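# Push a grey peg into the held sulfur ball

## Task

Pick up one of the grey pegs resting on the table and drive it fully into a free hole of the yellow sulfur ball held in the other gripper, continuing until the peg locks in place.

## Robot and tools

Robot: two six-joint arms, left_arm and right_arm, each ending in a two-finger gripper. In the scene frame the origin is level with the table top, midway between the nominal bases; +z is up, +x points out over the table, and left_arm is on the +y side (image left/right does not follow these names). Calibrated bases: left_arm at (+0.015, +0.482, 0) m, right_arm at (-0.062, -0.634, 0) m, both turned almost nothing about z. Hand positions, velocities, targets and offsets for an arm are all expressed in that arm's own base frame; fixed cameras and the table use the scene frame.

Gripper geometry: the fingers point along the gripper's +z and close along its x. end_effector_position is the point between the pads; fingertips reach 17.5 mm further. A block about 10 cm long sticks out toward the gripper's -y and rotates with it.

A row is 18 numbers, each in [-1, 1], always for both arms: left dx, dy, dz, rx, ry, rz, left position, force_limit, speed, then the same nine for the right. dx..rz are an offset (not a pose) from that arm's Hand target as it stood when the action or move began, along the arm's base axes; 1.0 equals 0.6 m or 180 degrees, and rx, ry, rz form one rotation vector turning about the Hand target's position. Every row in a list counts from that same start, not from the row before; a new call starts from the new Hand target, so repeating an offset moves further. Six zeros re-request the current Hand target. Gripper position: +1 fully open (50 mm), about -0.65 pads touch, -1 to grip. force_limit: -1 about 20 N, 0 about 102 N, +1 about 185 N per pad. speed: -1 20 mm/s, 0 85, +1 150. A 0 is a real command, so to leave a gripper alone resend its last three numbers. New force or speed only apply after a position change of at least 0.01.

Tools:
- execute_actions(actions, cameras): actions is a list of actions; each action is up to 15 rows, one per 1/30 s step, the last row held to fill 15 steps (0.5 s). Empty list returns state and all images. cameras: names, ["all"], or [].
- move(target, speed, blend, stop_force, zero, blocking, cameras): straight-line paths toward target, one 18-number row or up to 15 rows, all offsets from the starting Hand targets. speed in m/s, 0.002 to 2, default 0.25 (turns up to twice that in rad/s); one value or one per target. blend in m rounds corners in a list; 0 stops at each. stop_force in N, 10 to 80, ends an arm's path when push against its motion exceeds it; use only slowly, not while the gripper rotates, and omit it when backing away from a contact. zero (default true) rezeroes the force reading first. blocking=false returns after about 0.5 s while the move runs (not with stop_force). Paths do not avoid obstacles or the other arm; avoid routes near an arm's own base.
- wait(seconds 0 to 10), stop(), clear_fault(arm: left_arm or right_arm), zoom_image(camera, region [x0, y0, x1, y1] in pixels, max 504 by 504, on the latest image), finished_scene(scene 1 or 2) which cannot be undone.
Cameras: cam_head_left, cam_head_right (fixed on a stand behind the arms), cam_left_wrist, cam_right_wrist, all 672x504.

Motion limits: each control step the commanded pose is clipped to within 70 mm and 16 degrees of the measured gripper pose. The gripper often stops short of its Hand target; a later command, even zeros, asks again, or send the remaining gap as an offset. To stop pressing on something, command the target back behind the gripper.

Results: per arm end_effector_position (m), end_effector_quat_wxyz, velocities (omitted when joints read within noise), Hand target, Joint positions, torques, External joint torques, Flange force (gripper axes, includes held weight), Tool commands. object_status: 0 moving, 1 blocked while opening, 2 blocked while closing (a grip), 3 reached position or pads met (likely nothing held). Gap in mm is about (250 - position_measured) x 0.202. move adds a line such as done, off_target, moving, held or fault, plus limits (paced = clipped, held = checks withheld steps). MOTOR HOT warns of overheating; an OVER-TEMPERATURE FAULT brakes that arm for 30 to 60 s.

Faults: an arm stops on contact torque at its joint limit (waist and shoulder 302, elbow 142, wrist joints 40 N m) or on 144 N outside force; clear it with clear_fault, releasing any grip that pins the arm first. The arms are stiff, so aiming even slightly past a hard contact can fault.

Avoid: dropping the peg or ball, anything leaving the table, fast impacts, hard shoves, contact between the arms, and a gripper closing on the other arm's fingers. A clearance check may hold commands that bring arms too close. Loose objects may occasionally get nudged. Approach slowly, grip with -1 and confirm object_status 2, and press the peg in gently along the hole axis.

Each tool is called as name([rows], argument=value, ...), one row to a line, values as JSON.

## Session

execute_actions(actions=[])

Scene clock: 0.00 s.
left_arm: end_effector_position=(+0.1753, -0.5555, +0.1827) position_measured=153 object_status=3 end_effector_quat_wxyz=(-0.001, +0.001, +0.773, -0.635) | right_arm: end_effector_position=(+0.6500, +0.0000, +0.3532) position_measured=3 object_status=3 end_effector_quat_wxyz=(+0.000, +0.707, +0.707, +0.000)
Joint positions: left_arm=[-1.101 0.194 2.579 -2.603 1.052 -0.19] | right_arm=[-0.053 0.167 1.62 0 1.354 -0.053]
Joint velocities: within noise
Joint torques (N m): no reading
External joint torques (N m): no reading
Flange force (N): no reading
Hand target: left_arm +0.1753, -0.5555, +0.1827; -0.001, +0.001, +0.773, -0.635 | right_arm +0.6500, +0.0000, +0.3532; +0.000, +0.707, +0.707, +0.000
Tool commands: left_gripper/position=-0.192157 left_gripper/force_limit=+1.0 left_gripper/speed=+1.0 right_gripper/position=+1.0 right_gripper/force_limit=+1.0 right_gripper/speed=+1.0

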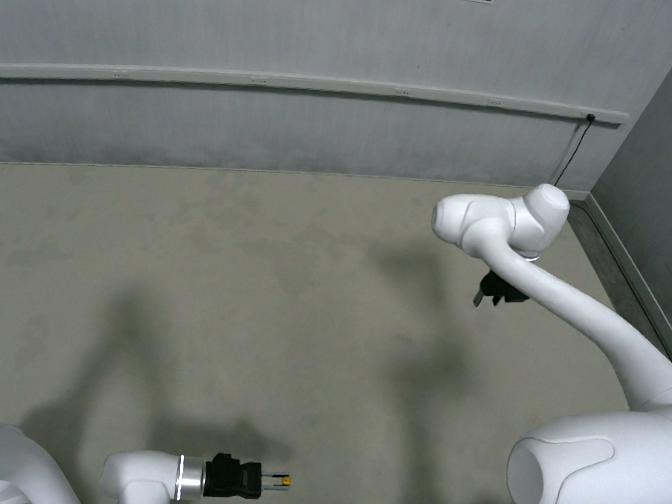

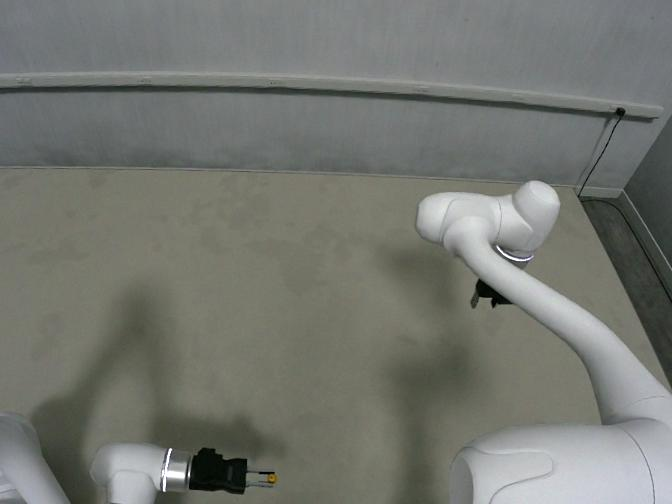

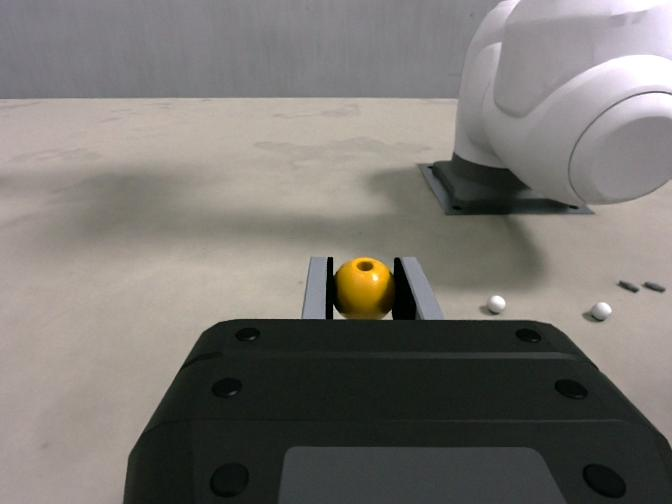

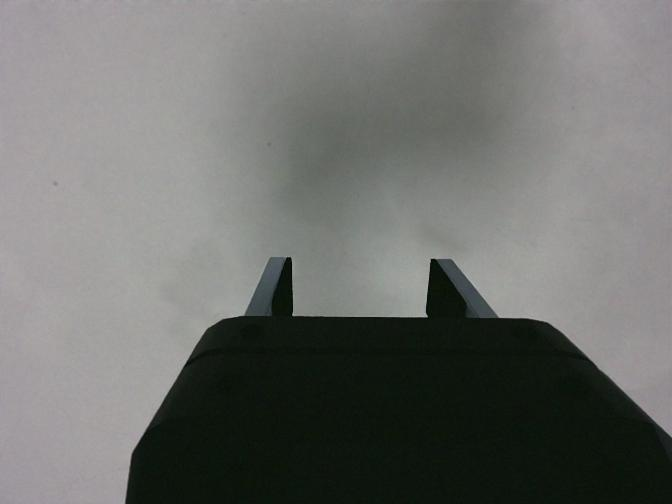

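zoom_image(camera="cam_left_wrist", region=[280, 220, 450, 340])

zoom_image(camera="cam_left_wrist", region=[460, 240, 672, 380])

zoom_image(camera="cam_head_left", region=[180, 440, 320, 504])

zoom_image(camera="cam_head_right", region=[180, 440, 320, 504])

Scaled by 2.965 from the camera's 672x504 image, which has a finer 960x720 frame.

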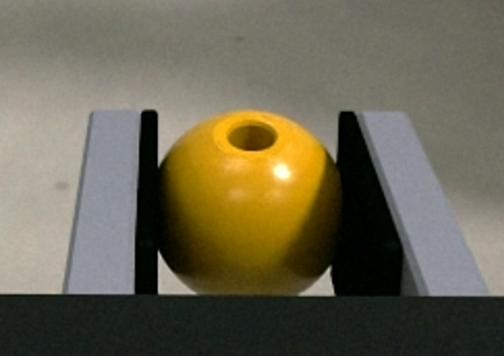

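Scaled by 2.377 from the camera's 672x504 image, which has a finer 960x720 frame.

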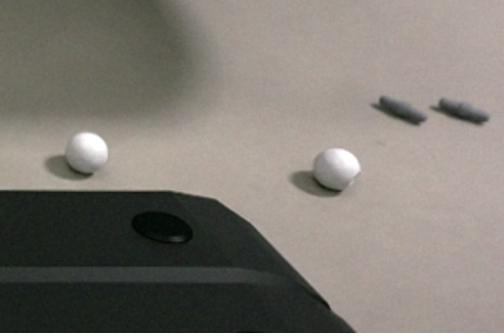

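Scaled by 3.600 from the camera's 672x504 image, which has a finer 960x720 frame.

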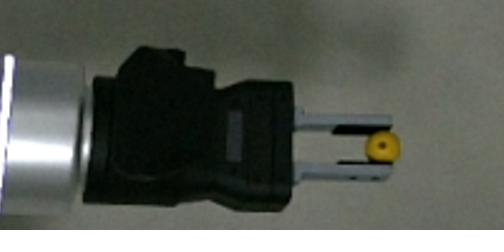

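Scaled by 3.600 from the camera's 672x504 image, which has a finer 960x720 frame.

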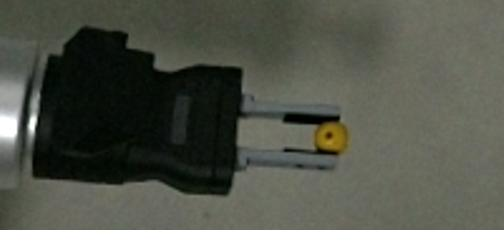

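move([
  [0,0,0,0,0,0,-0.192157,1,1,-0.3,0.33,0.06,0,0,-0.07,1,1,1],
  [0,0,0,0,0,0,-0.192157,1,1,-0.667,0.467,0.06,0,0,-0.15,1,1,1],
], blend=[0.08, 0], speed=0.35)

move([
  [0,0,0,0,0,0,-0.192157,1,1,-0.3,0.07,-0.06,0,0,-0.07,1,1,1],
  [0,0,0,0,0,0,-0.192157,1,1,-0.517,0.033,-0.21,0,0,-0.111,1,1,1],
], blend=[0.05, 0], speed=0.3, cameras=["all"])

Scene clock: 8.20 s.
left_arm: end_effector_position=(+0.1753, -0.5555, +0.1827) position_measured=153 object_status=3 end_effector_quat_wxyz=(-0.001, +0.001, +0.773, -0.635) | right_arm: end_effector_position=(+0.2498, +0.2802, +0.3892) position_measured=3 object_status=3 end_effector_quat_wxyz=(+0.000, +0.853, +0.522, +0.000)
Joint positions: left_arm=[-1.101 0.194 2.579 -2.603 1.052 -0.19] | right_arm=[0.751 -0.297 1.985 0 1.453 1.222]
Joint torques (N m): left_arm=[-1.61 -34.27 -14.35 -2.15 3.08 0.11] | right_arm=[-0.06 -6.39 -43.16 4.53 0.22 -0.16]
External joint torques (N m): left_arm=[1.64 -2.34 -1.85 0.33 -0.14 -0.11] | right_arm=[0.11 -5.45 0.14 -0.16 -0.2 0.16]
Flange force (N): left_arm=[-6.1 -7.8 -3.7] | right_arm=[-9.1 -3.1 -0.5]
Hand target: left_arm +0.1753, -0.5555, +0.1827; -0.001, +0.001, +0.773, -0.635 | right_arm +0.2498, +0.2802, +0.3892; +0.000, +0.853, +0.522, +0.000
Off the commanded pose: left_arm 0.000 m, 0 deg | right_arm 0.000 m, 0 deg.
move: done

Scene clock: 10.03 s.
left_arm: end_effector_position=(+0.1753, -0.5555, +0.1827) position_measured=153 object_status=3 end_effector_quat_wxyz=(-0.001, +0.001, +0.773, -0.635) | right_arm: end_effector_position=(-0.0604, +0.3000, +0.2631) position_measured=3 object_status=3 end_effector_quat_wxyz=(+0.000, +0.930, +0.367, +0.000)
Joint positions: left_arm=[-1.101 0.194 2.579 -2.603 1.052 -0.19] | right_arm=[1.656 -0.374 2.265 0 1.251 2.476]
Joint torques (N m): left_arm=[-1.57 -34.15 -14.51 -2.18 3.09 0.1] | right_arm=[-0.02 2.82 -41.58 4.36 0.24 -0.27]
External joint torques (N m): left_arm=[1.55 -2.42 -1.66 0.36 -0.15 -0.1] | right_arm=[0.09 -5.65 0.24 -0.2 -0.31 0.27]
Flange force (N): left_arm=[-5.7 -7.9 -4.0] | right_arm=[-6.9 8.9 -2.7]
Hand target: left_arm +0.1753, -0.5555, +0.1827; -0.001, +0.001, +0.773, -0.635 | right_arm -0.0604, +0.3000, +0.2632; +0.000, +0.930, +0.367, +0.000
Off the commanded pose: left_arm 0.000 m, 0 deg | right_arm 0.000 m, 0 deg.
move: done
camera_calibration:
cam_right_wrist: T_world_to_cam=[[0.719047, 0.694926, 0.00699356, -0.156315], [0.655085, -0.681115, 0.327026, 0.180384], [0.232022, -0.230566, -0.944989, 0.459608], [0, 0, 0, 1]] pos_world=[-0.112408, 0.33746, 0.376427]

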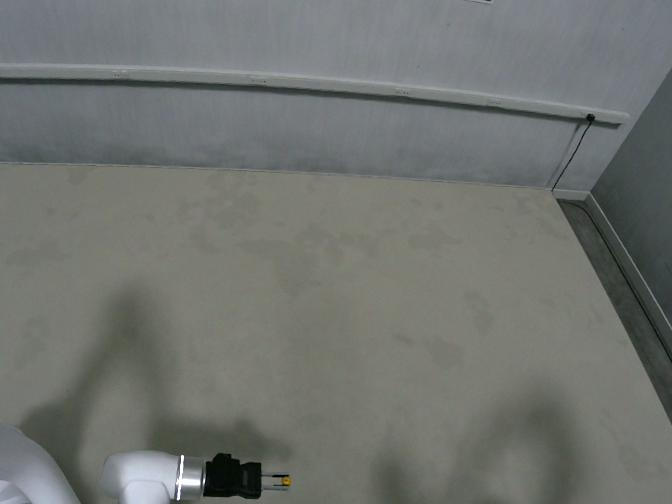

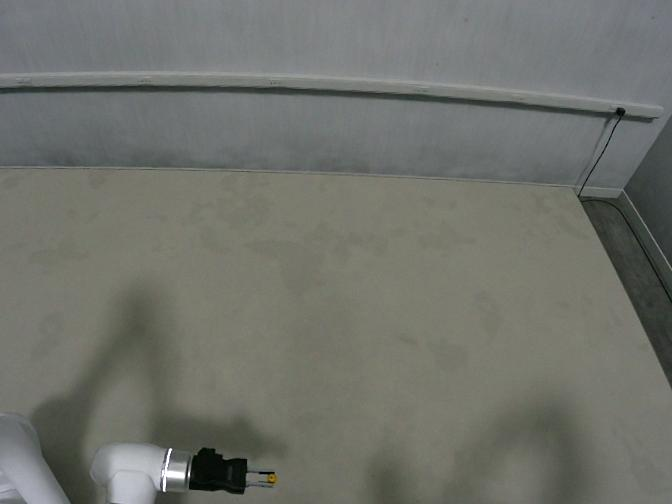

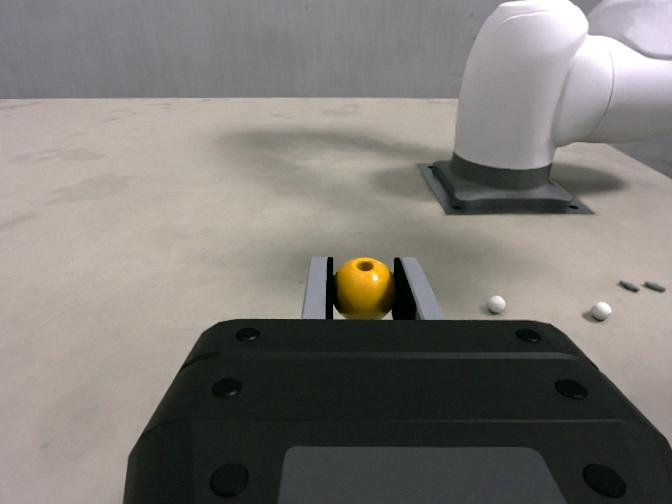

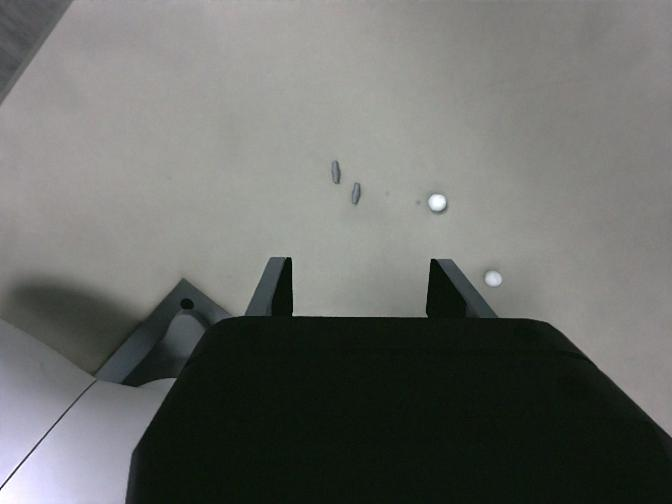

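zoom_image(camera="cam_right_wrist", region=[305, 145, 385, 215])

Scaled by 6.300 from the camera's 672x504 image, which has a finer 960x720 frame.

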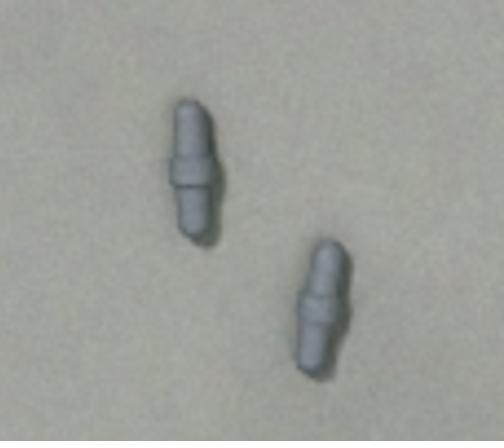

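zoom_image(camera="cam_right_wrist", region=[230, 240, 510, 330])

zoom_image(camera="cam_right_wrist", region=[235, 245, 305, 325])

zoom_image(camera="cam_left_wrist", region=[295, 245, 445, 325])

Scaled by 1.800 from the camera's 672x504 image, which has a finer 960x720 frame.

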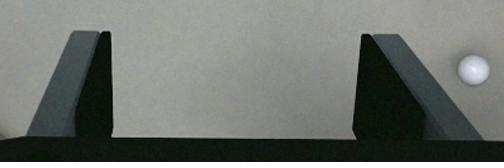

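Scaled by 6.300 from the camera's 672x504 image, which has a finer 960x720 frame.

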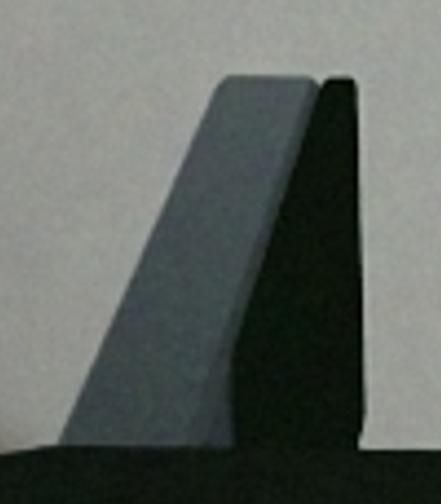

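Scaled by 3.360 from the camera's 672x504 image, which has a finer 960x720 frame.

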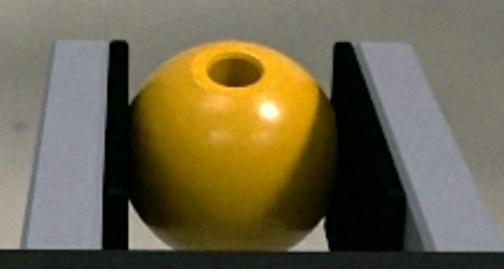

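move(target=[0,0,0,0,0,0,-0.192157,1,1,-0.035,0.021,-0.3095,0,0,0.0228,-0.1,-1,1], speed=0.25, cameras=["cam_right_wrist"])

zoom_image(camera="cam_right_wrist", region=[300, 220, 420, 320])

Scene clock: 17.97 s.
left_arm: end_effector_position=(+0.1753, -0.5555, +0.1827) position_measured=153 object_status=3 end_effector_quat_wxyz=(-0.001, +0.001, +0.773, -0.635) | right_arm: end_effector_position=(-0.0814, +0.3126, +0.0775) position_measured=167 object_status=3 end_effector_quat_wxyz=(+0.000, +0.917, +0.400, +0.000)
Joint positions: left_arm=[-1.101 0.194 2.579 -2.603 1.052 -0.19] | right_arm=[1.718 -0.111 2.481 0 0.772 2.467]
Joint torques (N m): left_arm=[-1.79 -34.03 -14.24 -2.14 3.1 0.06] | right_arm=[0.11 -14.06 -31.11 3.28 0.39 -0.15]
External joint torques (N m): left_arm=[1.83 -2.67 -1.96 0.31 -0.16 -0.06] | right_arm=[-0.1 -4.69 0.75 -0.23 -0.45 0.15]
Flange force (N): left_arm=[-6.4 -8.7 -4.3] | right_arm=[-5.3 8.0 -6.8]
Hand target: left_arm +0.1753, -0.5555, +0.1827; -0.001, +0.001, +0.773, -0.635 | right_arm -0.0814, +0.3126, +0.0775; +0.000, +0.917, +0.400, +0.000
Off the commanded pose: left_arm 0.000 m, 0 deg | right_arm 0.000 m, 0 deg.
move: done
camera_calibration:
cam_right_wrist: T_world_to_cam=[[0.667432, 0.744637, 0.00708971, -0.168409], [0.702181, -0.63249, 0.326953, 0.252169], [0.247945, -0.213241, -0.945014, 0.287912], [0, 0, 0, 1]] pos_world=[-0.136053, 0.346293, 0.190827]
Images, in order (width x height): cam_right_wrist 672x504.

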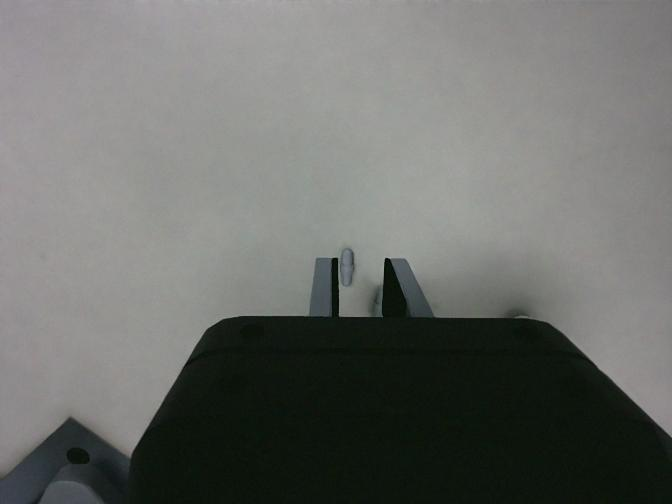

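Scaled by 4.200 from the camera's 672x504 image, which has a finer 960x720 frame.

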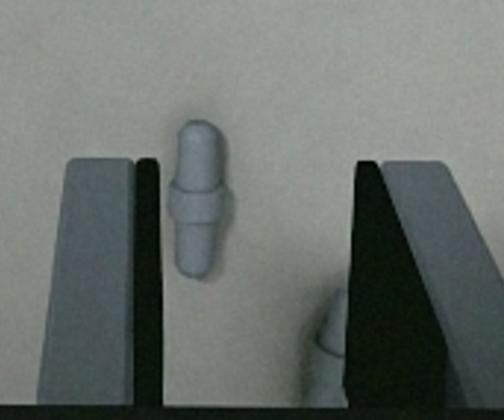

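move(target=[0,0,0,0,0,0,-0.192157,1,1,-0.0017,-0.0018,-0.0825,0,0,0,-0.1,-1,1], speed=0.15)

move(target=[0,0,0,0,0,0,-0.192157,1,1,0,0,-0.03,0,0,0,-0.1,-1,1], speed=0.008, stop_force=12, cameras=["cam_right_wrist"])

Scene clock: 20.23 s.
left_arm: end_effector_position=(+0.1753, -0.5555, +0.1827) position_measured=153 object_status=3 end_effector_quat_wxyz=(-0.001, +0.001, +0.773, -0.635) | right_arm: end_effector_position=(-0.0824, +0.3115, +0.0280) position_measured=167 object_status=3 end_effector_quat_wxyz=(+0.000, +0.917, +0.400, +0.000)
Joint positions: left_arm=[-1.101 0.194 2.579 -2.603 1.052 -0.19] | right_arm=[1.722 -0.009 2.528 0 0.623 2.47]
Joint torques (N m): left_arm=[-1.84 -34.39 -14.22 -2.13 3.12 0.08] | right_arm=[0.57 -19.06 -26.19 2.85 0.02 -0.16]
External joint torques (N m): left_arm=[1.92 -2.44 -2.1 0.29 -0.17 -0.08] | right_arm=[-0.55 -5.37 0.7 -0.28 -0.09 0.16]
Flange force (N): left_arm=[-6.9 -8.2 -3.9] | right_arm=[-4.4 9.2 -11.4]
Hand target: left_arm +0.1753, -0.5555, +0.1827; -0.001, +0.001, +0.773, -0.635 | right_arm -0.0824, +0.3115, +0.0280; +0.000, +0.917, +0.400, +0.000
Off the commanded pose: left_arm 0.000 m, 0 deg | right_arm 0.000 m, 0 deg.
move: done

Scene clock: 22.13 s.
left_arm: end_effector_position=(+0.1753, -0.5555, +0.1827) position_measured=153 object_status=3 end_effector_quat_wxyz=(-0.001, +0.001, +0.773, -0.635) | right_arm: end_effector_position=(-0.0824, +0.3115, +0.0177) position_measured=167 object_status=3 end_effector_quat_wxyz=(+0.000, +0.917, +0.400, +0.000)
Joint positions: left_arm=[-1.101 0.194 2.579 -2.603 1.052 -0.19] | right_arm=[1.722 0.014 2.536 0 0.591 2.47]
Joint torques (N m): left_arm=[-1.83 -34.18 -14.52 -2.18 3.05 0.1] | right_arm=[0.17 3.34 -14.03 2.84 -5.12 -0.13]
External joint torques (N m): left_arm=[1.72 -2.28 -1.68 0.36 -0.11 -0.1] | right_arm=[-0.18 -29.31 -10.31 -0.4 5.05 0.13]
Flange force (N): left_arm=[-6.2 -7.4 -4.0] | right_arm=[-15.6 25.0 -93.0]
Hand target: left_arm +0.1753, -0.5555, +0.1827; -0.001, +0.001, +0.773, -0.635 | right_arm -0.0824, +0.3115, +0.0177; +0.000, +0.917, +0.400, +0.000 (not the last commanded pose)
Off the commanded pose: left_arm 0.000 m, 0 deg | right_arm 0.008 m, 0 deg.
move: contact (right_arm)
camera_calibration:
cam_right_wrist: T_world_to_cam=[[0.667433, 0.744636, 0.00708228, -0.166498], [0.702148, -0.632461, 0.327079, 0.271663], [0.248034, -0.213331, -0.94497, 0.231545], [0, 0, 0, 1]] pos_world=[-0.137053, 0.345192, 0.131127]
Images, in order (width x height): cam_right_wrist 672x504.

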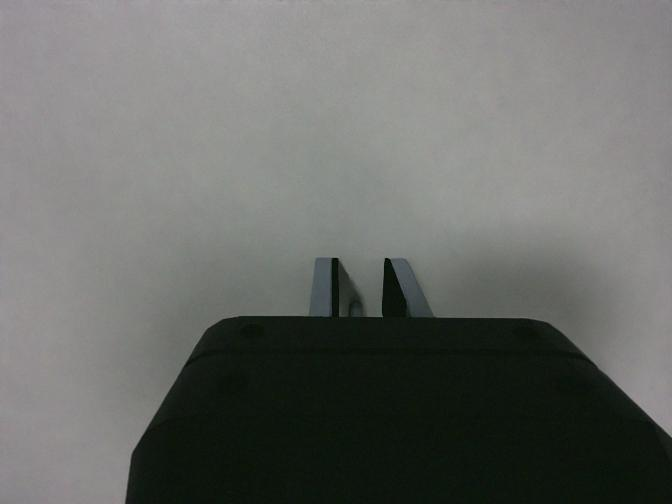

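move(target=[0,0,0,0,0,0,-0.192157,1,1,0,0,0.0025,0,0,0,-0.1,-1,1], speed=0.02, cameras=["cam_right_wrist"])

zoom_image(camera="cam_right_wrist", region=[315, 245, 415, 325])

Scene clock: 23.17 s.
left_arm: end_effector_position=(+0.1753, -0.5555, +0.1827) position_measured=153 object_status=3 end_effector_quat_wxyz=(-0.001, +0.001, +0.773, -0.635) | right_arm: end_effector_position=(-0.0824, +0.3115, +0.0192) position_measured=167 object_status=3 end_effector_quat_wxyz=(+0.000, +0.917, +0.400, +0.000)
Joint positions: left_arm=[-1.101 0.194 2.579 -2.603 1.052 -0.19] | right_arm=[1.722 0.011 2.535 0 0.596 2.47]
Joint torques (N m): left_arm=[-1.97 -34.32 -14.41 -2.14 3.1 0.14] | right_arm=[0.54 -19.95 -25.07 2.71 0.11 -0.13]
External joint torques (N m): left_arm=[1.94 -2.25 -1.93 0.31 -0.15 -0.14] | right_arm=[-0.51 -5.84 0.58 -0.25 -0.17 0.13]
Flange force (N): left_arm=[-7.0 -7.6 -3.9] | right_arm=[-4.6 9.4 -12.7]
Hand target: left_arm +0.1753, -0.5555, +0.1827; -0.001, +0.001, +0.773, -0.635 | right_arm -0.0824, +0.3115, +0.0192; +0.000, +0.917, +0.400, +0.000
Off the commanded pose: left_arm 0.000 m, 0 deg | right_arm 0.000 m, 0 deg.
move: done
camera_calibration:
cam_right_wrist: T_world_to_cam=[[0.667433, 0.744636, 0.00708242, -0.166507], [0.702148, -0.632462, 0.327079, 0.271206], [0.248034, -0.213331, -0.94497, 0.232868], [0, 0, 0, 1]] pos_world=[-0.137053, 0.345192, 0.132527]
Images, in order (width x height): cam_right_wrist 672x504.

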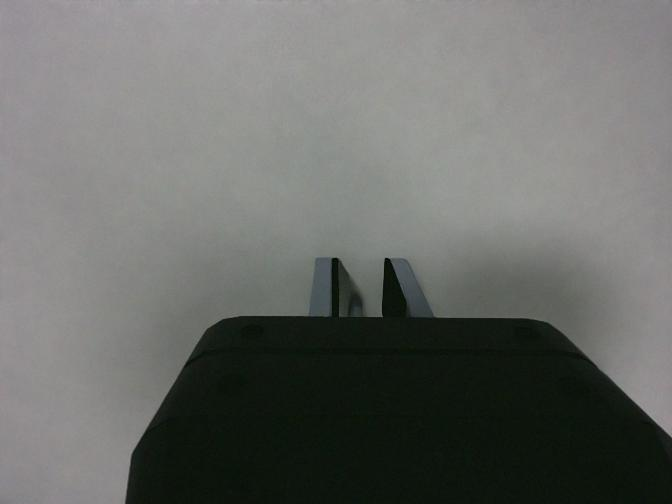

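Scaled by 5.040 from the camera's 672x504 image, which has a finer 960x720 frame.

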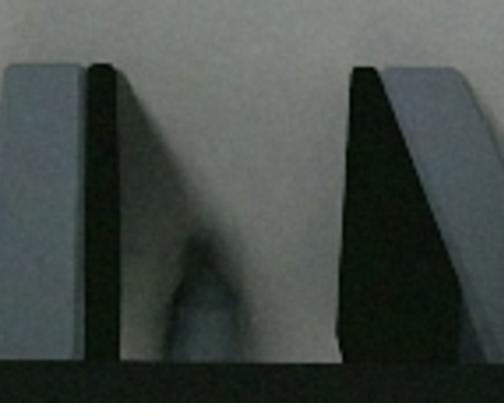

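move([
  [0,0,0,0,0,0,-0.192157,1,1,-0.005,0.0007,0,0,0,0,-0.1,-1,1],
  [0,0,0,0,0,0,-0.192157,1,1,-0.005,0.0007,0,0,0,0,-1,0,-1],
], speed=0.03, cameras=["cam_right_wrist"])

zoom_image(camera="cam_right_wrist", region=[315, 245, 415, 325])

Scene clock: 25.43 s.
left_arm: end_effector_position=(+0.1753, -0.5555, +0.1827) position_measured=153 object_status=3 end_effector_quat_wxyz=(-0.001, +0.001, +0.773, -0.635) | right_arm: end_effector_position=(-0.0854, +0.3120, +0.0192) position_measured=243 object_status=2 end_effector_quat_wxyz=(+0.000, +0.917, +0.400, +0.000)
Joint positions: left_arm=[-1.101 0.194 2.579 -2.603 1.052 -0.19] | right_arm=[1.731 0.013 2.533 0 0.596 2.479]
Joint torques (N m): left_arm=[-1.72 -34.08 -14.46 -2.13 3.1 0.16] | right_arm=[0.21 -20.19 -25.12 2.66 0.19 -0.13]
External joint torques (N m): left_arm=[1.62 -2.33 -1.94 0.28 -0.15 -0.15] | right_arm=[-0.17 -5.96 0.58 -0.19 -0.26 0.13]
Flange force (N): left_arm=[-6.0 -8.0 -3.5] | right_arm=[-5.4 9.0 -12.6]
Hand target: left_arm +0.1753, -0.5555, +0.1827; -0.001, +0.001, +0.773, -0.635 | right_arm -0.0854, +0.3120, +0.0192; +0.000, +0.917, +0.400, +0.000
Off the commanded pose: left_arm 0.000 m, 0 deg | right_arm 0.000 m, 0 deg.
move: done
camera_calibration:
cam_right_wrist: T_world_to_cam=[[0.667433, 0.744636, 0.00708242, -0.164804], [0.702148, -0.632462, 0.327079, 0.273532], [0.248034, -0.213331, -0.94497, 0.233792], [0, 0, 0, 1]] pos_world=[-0.140053, 0.345592, 0.132627]
Images, in order (width x height): cam_right_wrist 672x504.

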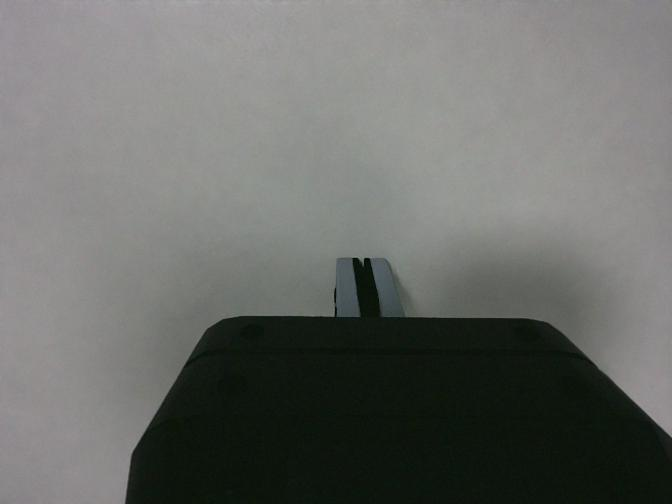

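Scaled by 5.040 from the camera's 672x504 image, which has a finer 960x720 frame.

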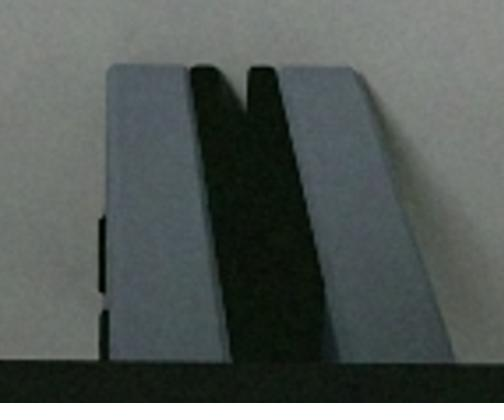

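move(target=[0,0,0,0,0,0,-0.192157,1,1,0,0,0.12,0,0,0,-1,0,-1], speed=0.1, cameras=["all"])

zoom_image(camera="cam_right_wrist", region=[315, 245, 415, 325])

zoom_image(camera="cam_left_wrist", region=[560, 220, 672, 304])

Scene clock: 27.90 s.
left_arm: end_effector_position=(+0.1753, -0.5555, +0.1827) position_measured=153 object_status=3 end_effector_quat_wxyz=(-0.001, +0.001, +0.773, -0.635) | right_arm: end_effector_position=(-0.0854, +0.3119, +0.0912) position_measured=243 object_status=2 end_effector_quat_wxyz=(+0.000, +0.917, +0.400, +0.000)
Joint positions: left_arm=[-1.101 0.194 2.579 -2.603 1.052 -0.19] | right_arm=[1.731 -0.135 2.466 0 0.811 2.48]
Joint torques (N m): left_arm=[-1.45 -34.36 -14.35 -2.15 3.09 0.15] | right_arm=[0.45 -11.61 -32.11 3.36 0.11 -0.15]
External joint torques (N m): left_arm=[1.55 -2.34 -1.92 0.31 -0.15 -0.15] | right_arm=[-0.36 -5.85 0.48 -0.18 -0.18 0.15]
Flange force (N): left_arm=[-5.9 -8.0 -3.5] | right_arm=[-5.6 10.3 -9.4]
Hand target: left_arm +0.1753, -0.5555, +0.1827; -0.001, +0.001, +0.773, -0.635 | right_arm -0.0854, +0.3120, +0.0912; +0.000, +0.917, +0.400, +0.000
Off the commanded pose: left_arm 0.000 m, 0 deg | right_arm 0.000 m, 0 deg.
move: done
camera_calibration:
cam_left_wrist: T_world_to_cam=[[-0.999927, 0.000654424, 0.0121001, 0.183437], [-0.0100671, 0.51093, -0.859563, 0.460418], [-0.0067448, -0.859622, -0.510886, -0.251125], [0, 0, 0, 1]] pos_world=[0.186365, -0.451234, 0.265243]
cam_right_wrist: T_world_to_cam=[[0.667433, 0.744636, 0.00708228, -0.165313], [0.702148, -0.632461, 0.327079, 0.250015], [0.248034, -0.213331, -0.94497, 0.301735], [0, 0, 0, 1]] pos_world=[-0.140053, 0.345592, 0.204527]

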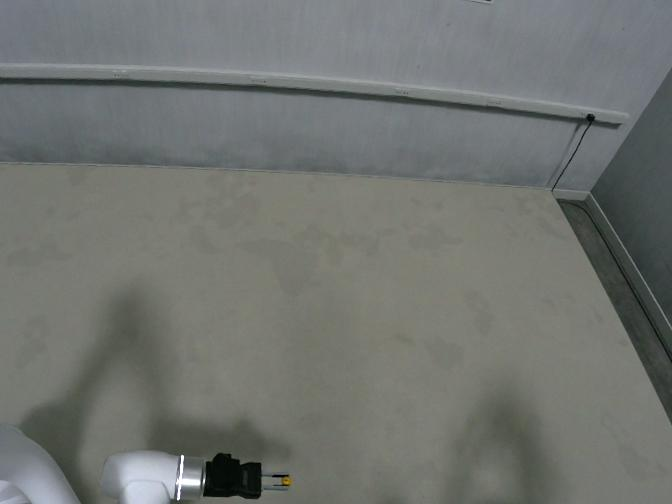

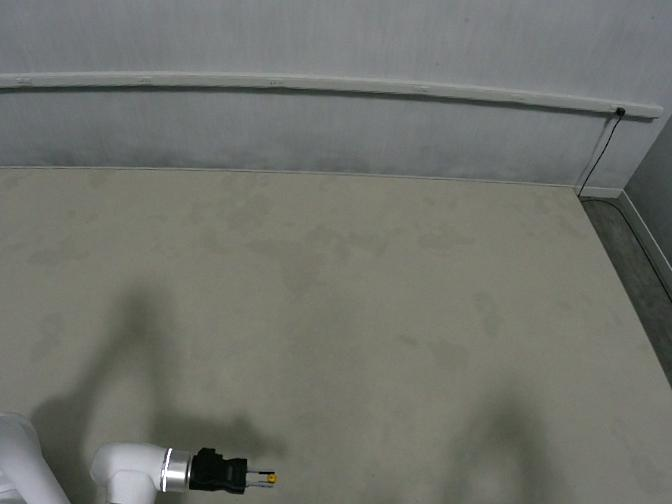

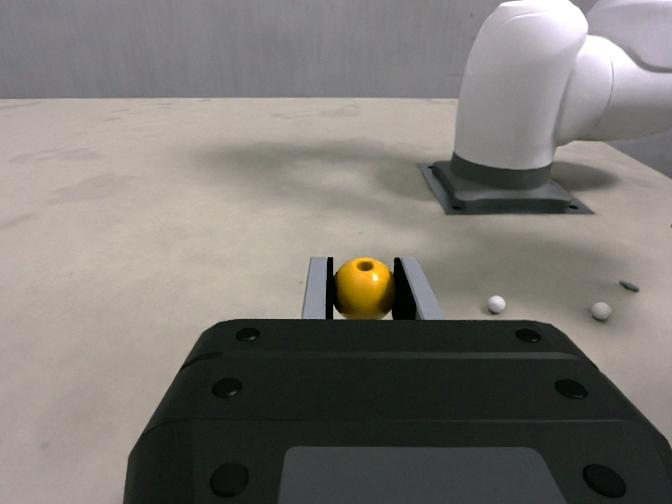

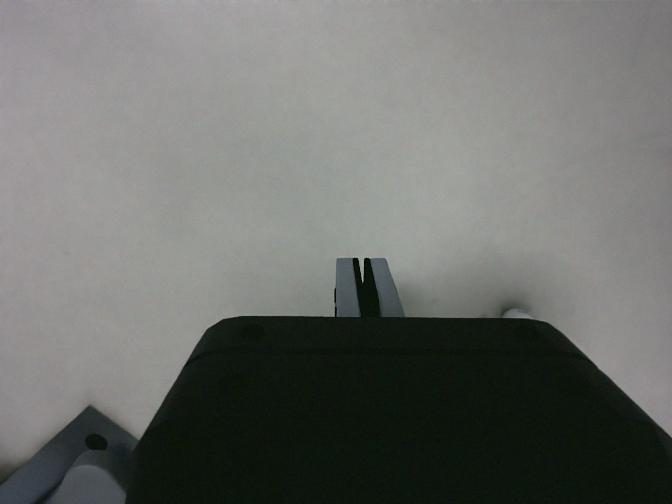

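Scaled by 5.040 from the camera's 672x504 image, which has a finer 960x720 frame.

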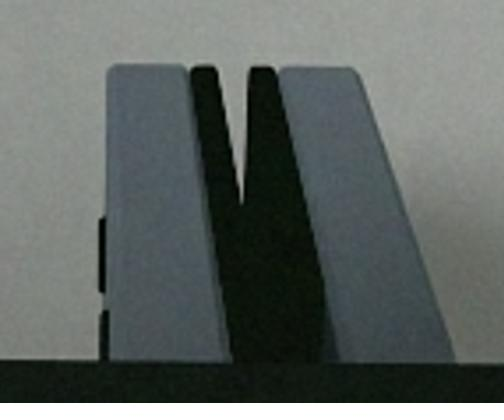

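Scaled by 4.500 from the camera's 672x504 image, which has a finer 960x720 frame.

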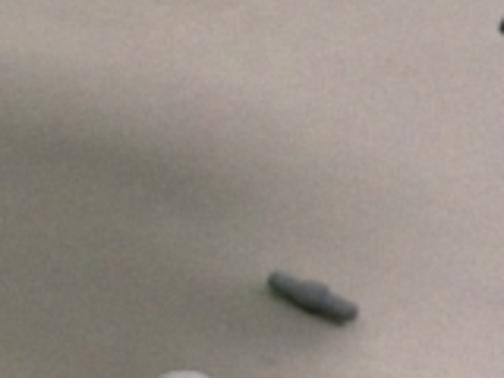

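move([
  [0,0,0,0,0,0,-0.192157,1,1,0.1,0.0,0.18,0,0,0,-1,0,-1],
  [0,0,0,0,0,0,-0.192157,1,1,0.595,0.28,0.215,0.4728,0.1981,-0.2122,-1,0,-1],
], speed=0.2, blend=[0.05,0], cameras=["all"])

zoom_image(camera="cam_left_wrist", region=[280, 100, 480, 320])

Scene clock: 35.57 s.
left_arm: end_effector_position=(+0.1753, -0.5555, +0.1827) position_measured=153 object_status=3 end_effector_quat_wxyz=(-0.001, +0.001, +0.773, -0.635) | right_arm: end_effector_position=(+0.2716, +0.4800, +0.2203) position_measured=243 object_status=2 end_effector_quat_wxyz=(+0.707, -0.707, +0.011, -0.010)
Joint positions: left_arm=[-1.101 0.194 2.579 -2.603 1.052 -0.19] | right_arm=[0.518 0.25 2.585 2.098 1.413 0.265]
Joint torques (N m): left_arm=[-1.48 -34.42 -14.38 -2.14 3.1 0.09] | right_arm=[0.11 -37.49 -19.02 0.38 3.46 -0.16]
External joint torques (N m): left_arm=[1.5 -2.08 -1.63 0.34 -0.19 -0.09] | right_arm=[-0.34 -6.82 0.71 -0.23 -0.53 0.16]
Flange force (N): left_arm=[-5.6 -7.1 -3.4] | right_arm=[-5.0 -21.0 -5.6]
Hand target: left_arm +0.1753, -0.5555, +0.1827; -0.001, +0.001, +0.773, -0.635 | right_arm +0.2716, +0.4800, +0.2202; +0.707, -0.707, +0.011, -0.010
Off the commanded pose: left_arm 0.000 m, 0 deg | right_arm 0.000 m, 0 deg.
move: done
camera_calibration:
cam_right_wrist: T_world_to_cam=[[0.999176, -0.037067, 0.0165201, -0.246669], [0.00347951, -0.327333, -0.944903, 0.386838], [0.0404323, 0.944182, -0.326934, -0.264309], [0, 0, 0, 1]] pos_world=[0.255807, 0.367037, 0.283188]

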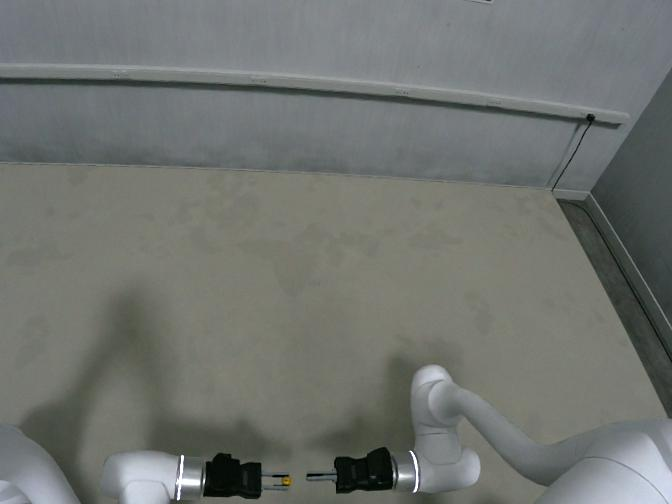

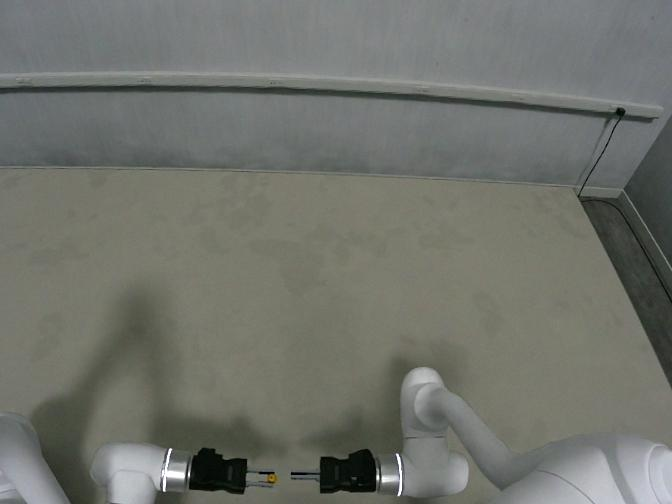

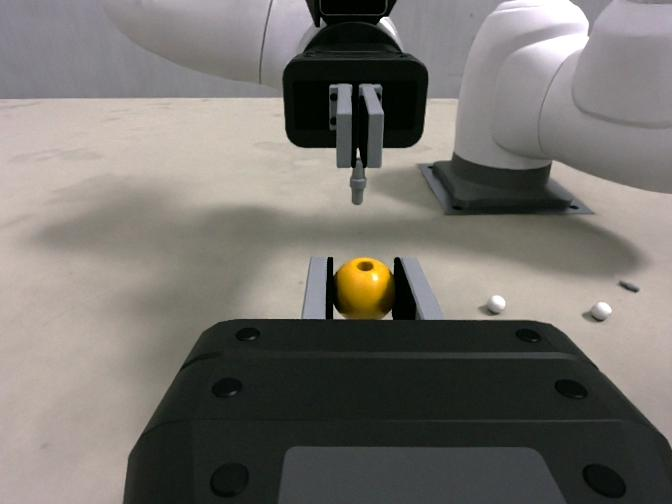

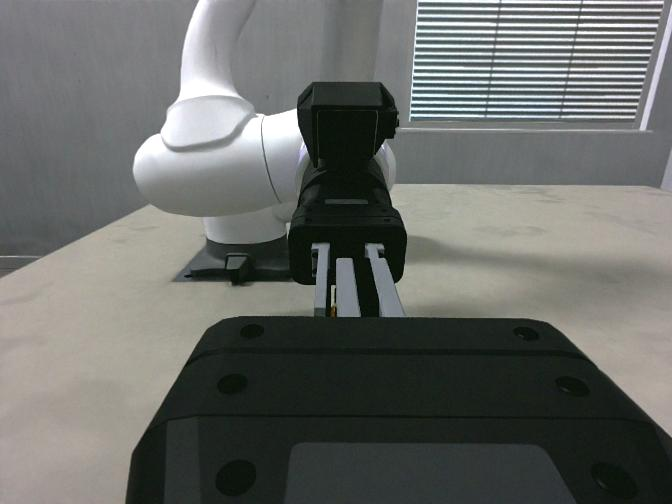

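Scaled by 2.291 from the camera's 672x504 image, which has a finer 960x720 frame.

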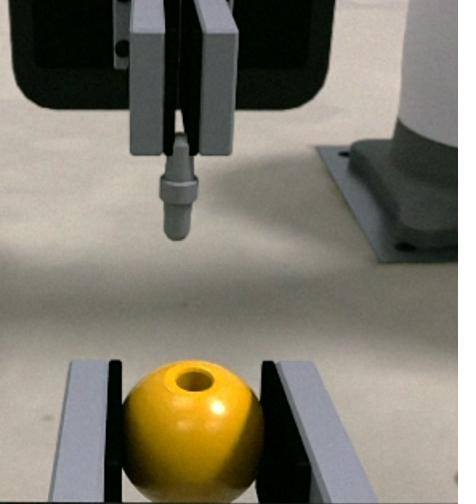

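zoom_image(camera="cam_left_wrist", region=[320, 130, 400, 215])

zoom_image(camera="cam_right_wrist", region=[300, 240, 420, 325])

Scaled by 5.929 from the camera's 672x504 image, which has a finer 960x720 frame.

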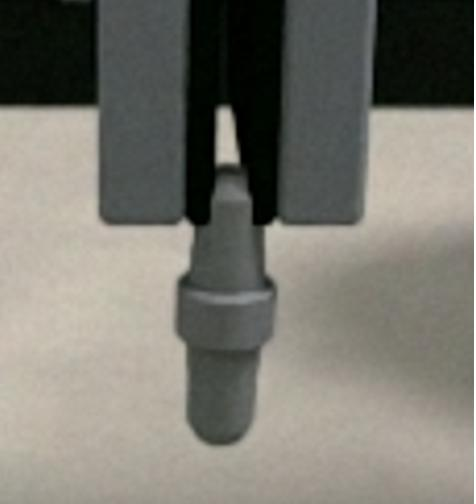

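Scaled by 4.200 from the camera's 672x504 image, which has a finer 960x720 frame.

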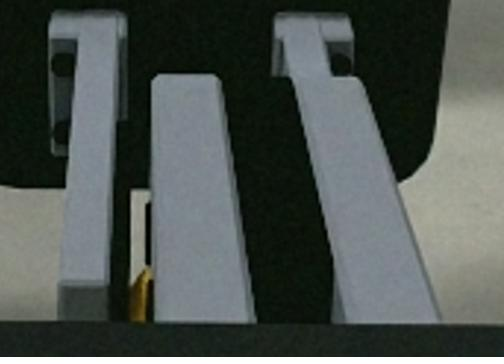

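zoom_image(camera="cam_left_wrist", region=[330, 250, 402, 322])

zoom_image(camera="cam_head_left", region=[255, 460, 325, 504])

zoom_image(camera="cam_head_right", region=[245, 460, 315, 504])

Scaled by 7.000 from the camera's 672x504 image, which has a finer 960x720 frame.

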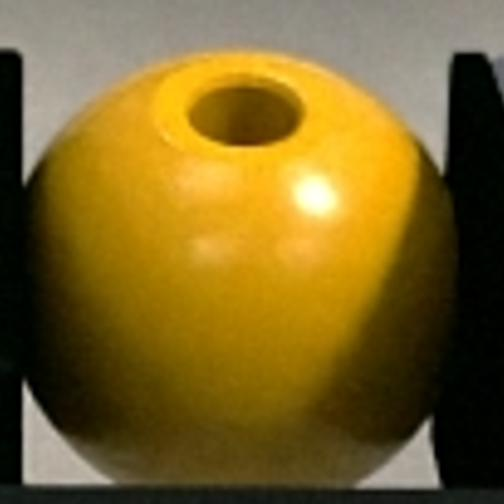

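Scaled by 7.200 from the camera's 672x504 image, which has a finer 960x720 frame.

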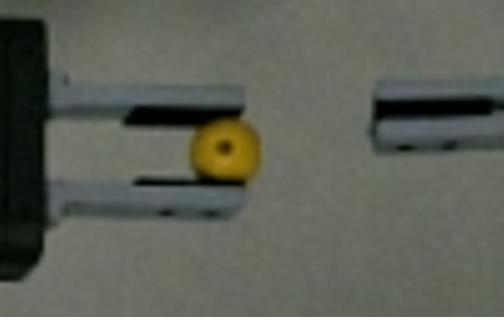

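Scaled by 7.200 from the camera's 672x504 image, which has a finer 960x720 frame.

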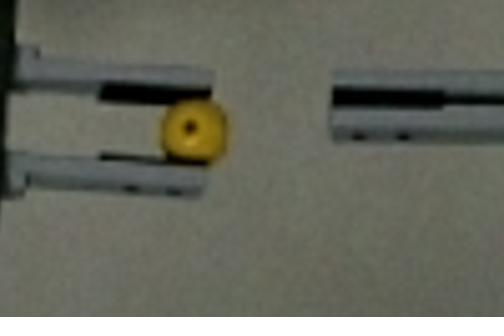

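move([
  [0,0,0,0,0,0,-0.192157,1,1,0.001,0.04,0.025,-0.0306,0.0056,0,-1,0,-1],
  [0,0,0,0,0,0,-0.192157,1,1,0.0017,0.0875,0.018,-0.0306,0.0056,0,-1,0,-1],
], speed=0.05, blend=[0.01,0], cameras=["cam_left_wrist","cam_head_left","cam_head_right"])

zoom_image(camera="cam_left_wrist", region=[310, 190, 420, 320])

zoom_image(camera="cam_head_left", region=[255, 460, 325, 504])

zoom_image(camera="cam_head_right", region=[245, 460, 315, 504])

Scene clock: 42.30 s.
left_arm: end_effector_position=(+0.1753, -0.5555, +0.1827) position_measured=153 object_status=3 end_effector_quat_wxyz=(-0.001, +0.001, +0.773, -0.635) | right_arm: end_effector_position=(+0.2726, +0.5324, +0.2310) position_measured=243 object_status=2 end_effector_quat_wxyz=(-0.672, +0.740, -0.017, +0.005)
Joint positions: left_arm=[-1.101 0.194 2.579 -2.603 1.052 -0.19] | right_arm=[0.648 0.184 2.506 2.161 1.203 0.389]
Joint torques (N m): left_arm=[-2.1 -34.13 -14.44 -2.11 3.09 0.13] | right_arm=[1.08 -38.03 -24.69 0.35 3.16 -0.19]
External joint torques (N m): left_arm=[2 -2.45 -1.87 0.28 -0.14 -0.13] | right_arm=[-1.01 -5.59 0.54 -0.38 -0.33 0.18]
Flange force (N): left_arm=[-6.9 -8.0 -4.3] | right_arm=[-3.2 -13.9 -9.4]
Hand target: left_arm +0.1753, -0.5555, +0.1827; -0.001, +0.001, +0.773, -0.635 | right_arm +0.2726, +0.5325, +0.2310; -0.672, +0.740, -0.017, +0.005
Off the commanded pose: left_arm 0.000 m, 0 deg | right_arm 0.000 m, 0 deg.
move: done
Images, in order (width x height): cam_head_left 672x504, cam_head_right 672x504, cam_left_wrist 672x504.

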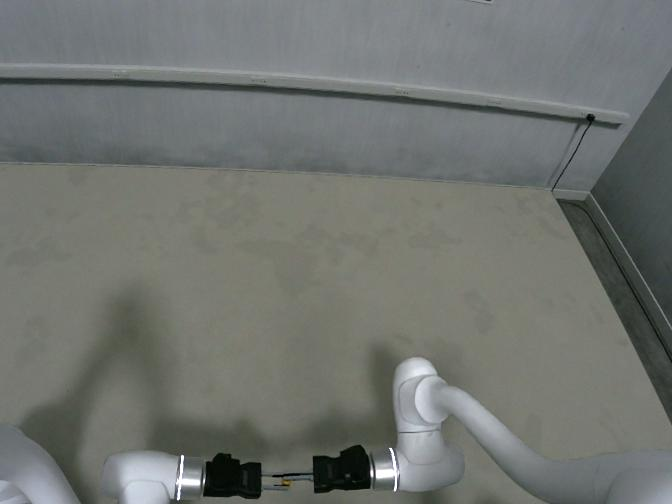

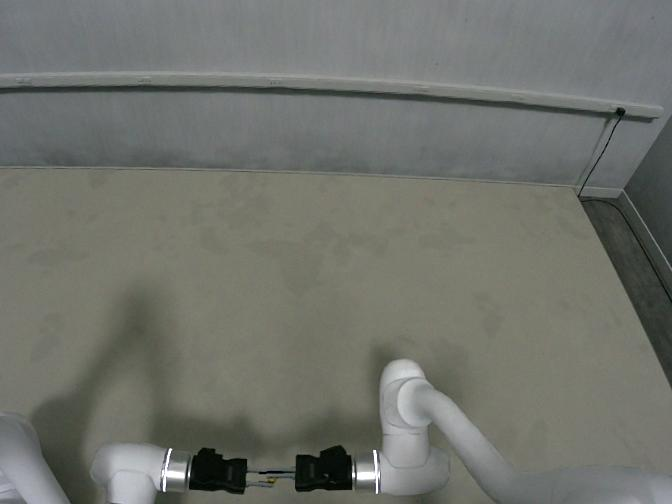

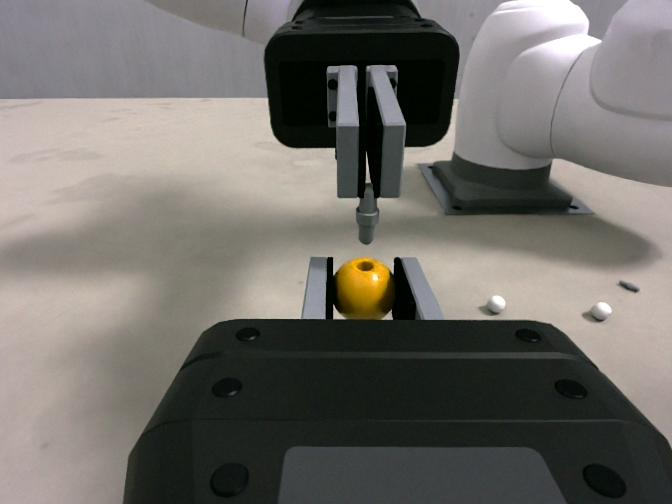

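Scaled by 3.877 from the camera's 672x504 image, which has a finer 960x720 frame.

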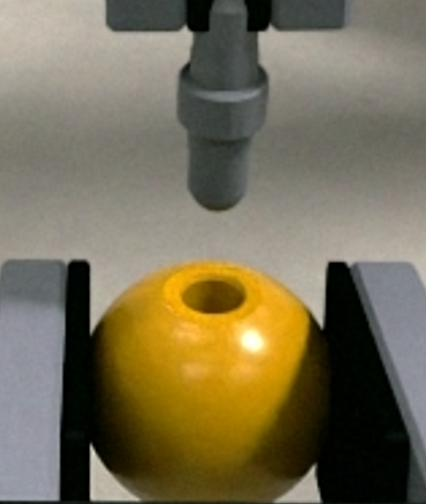

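Scaled by 7.200 from the camera's 672x504 image, which has a finer 960x720 frame.

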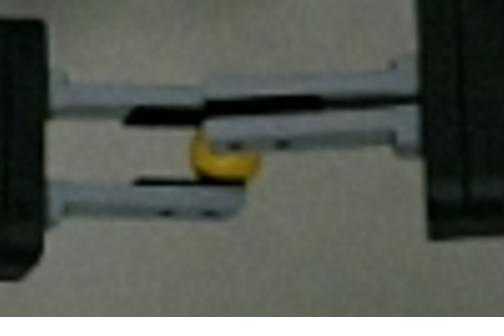

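Scaled by 7.200 from the camera's 672x504 image, which has a finer 960x720 frame.

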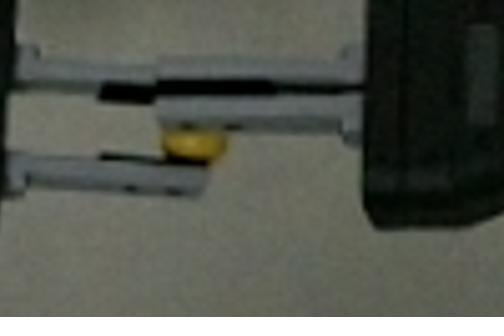

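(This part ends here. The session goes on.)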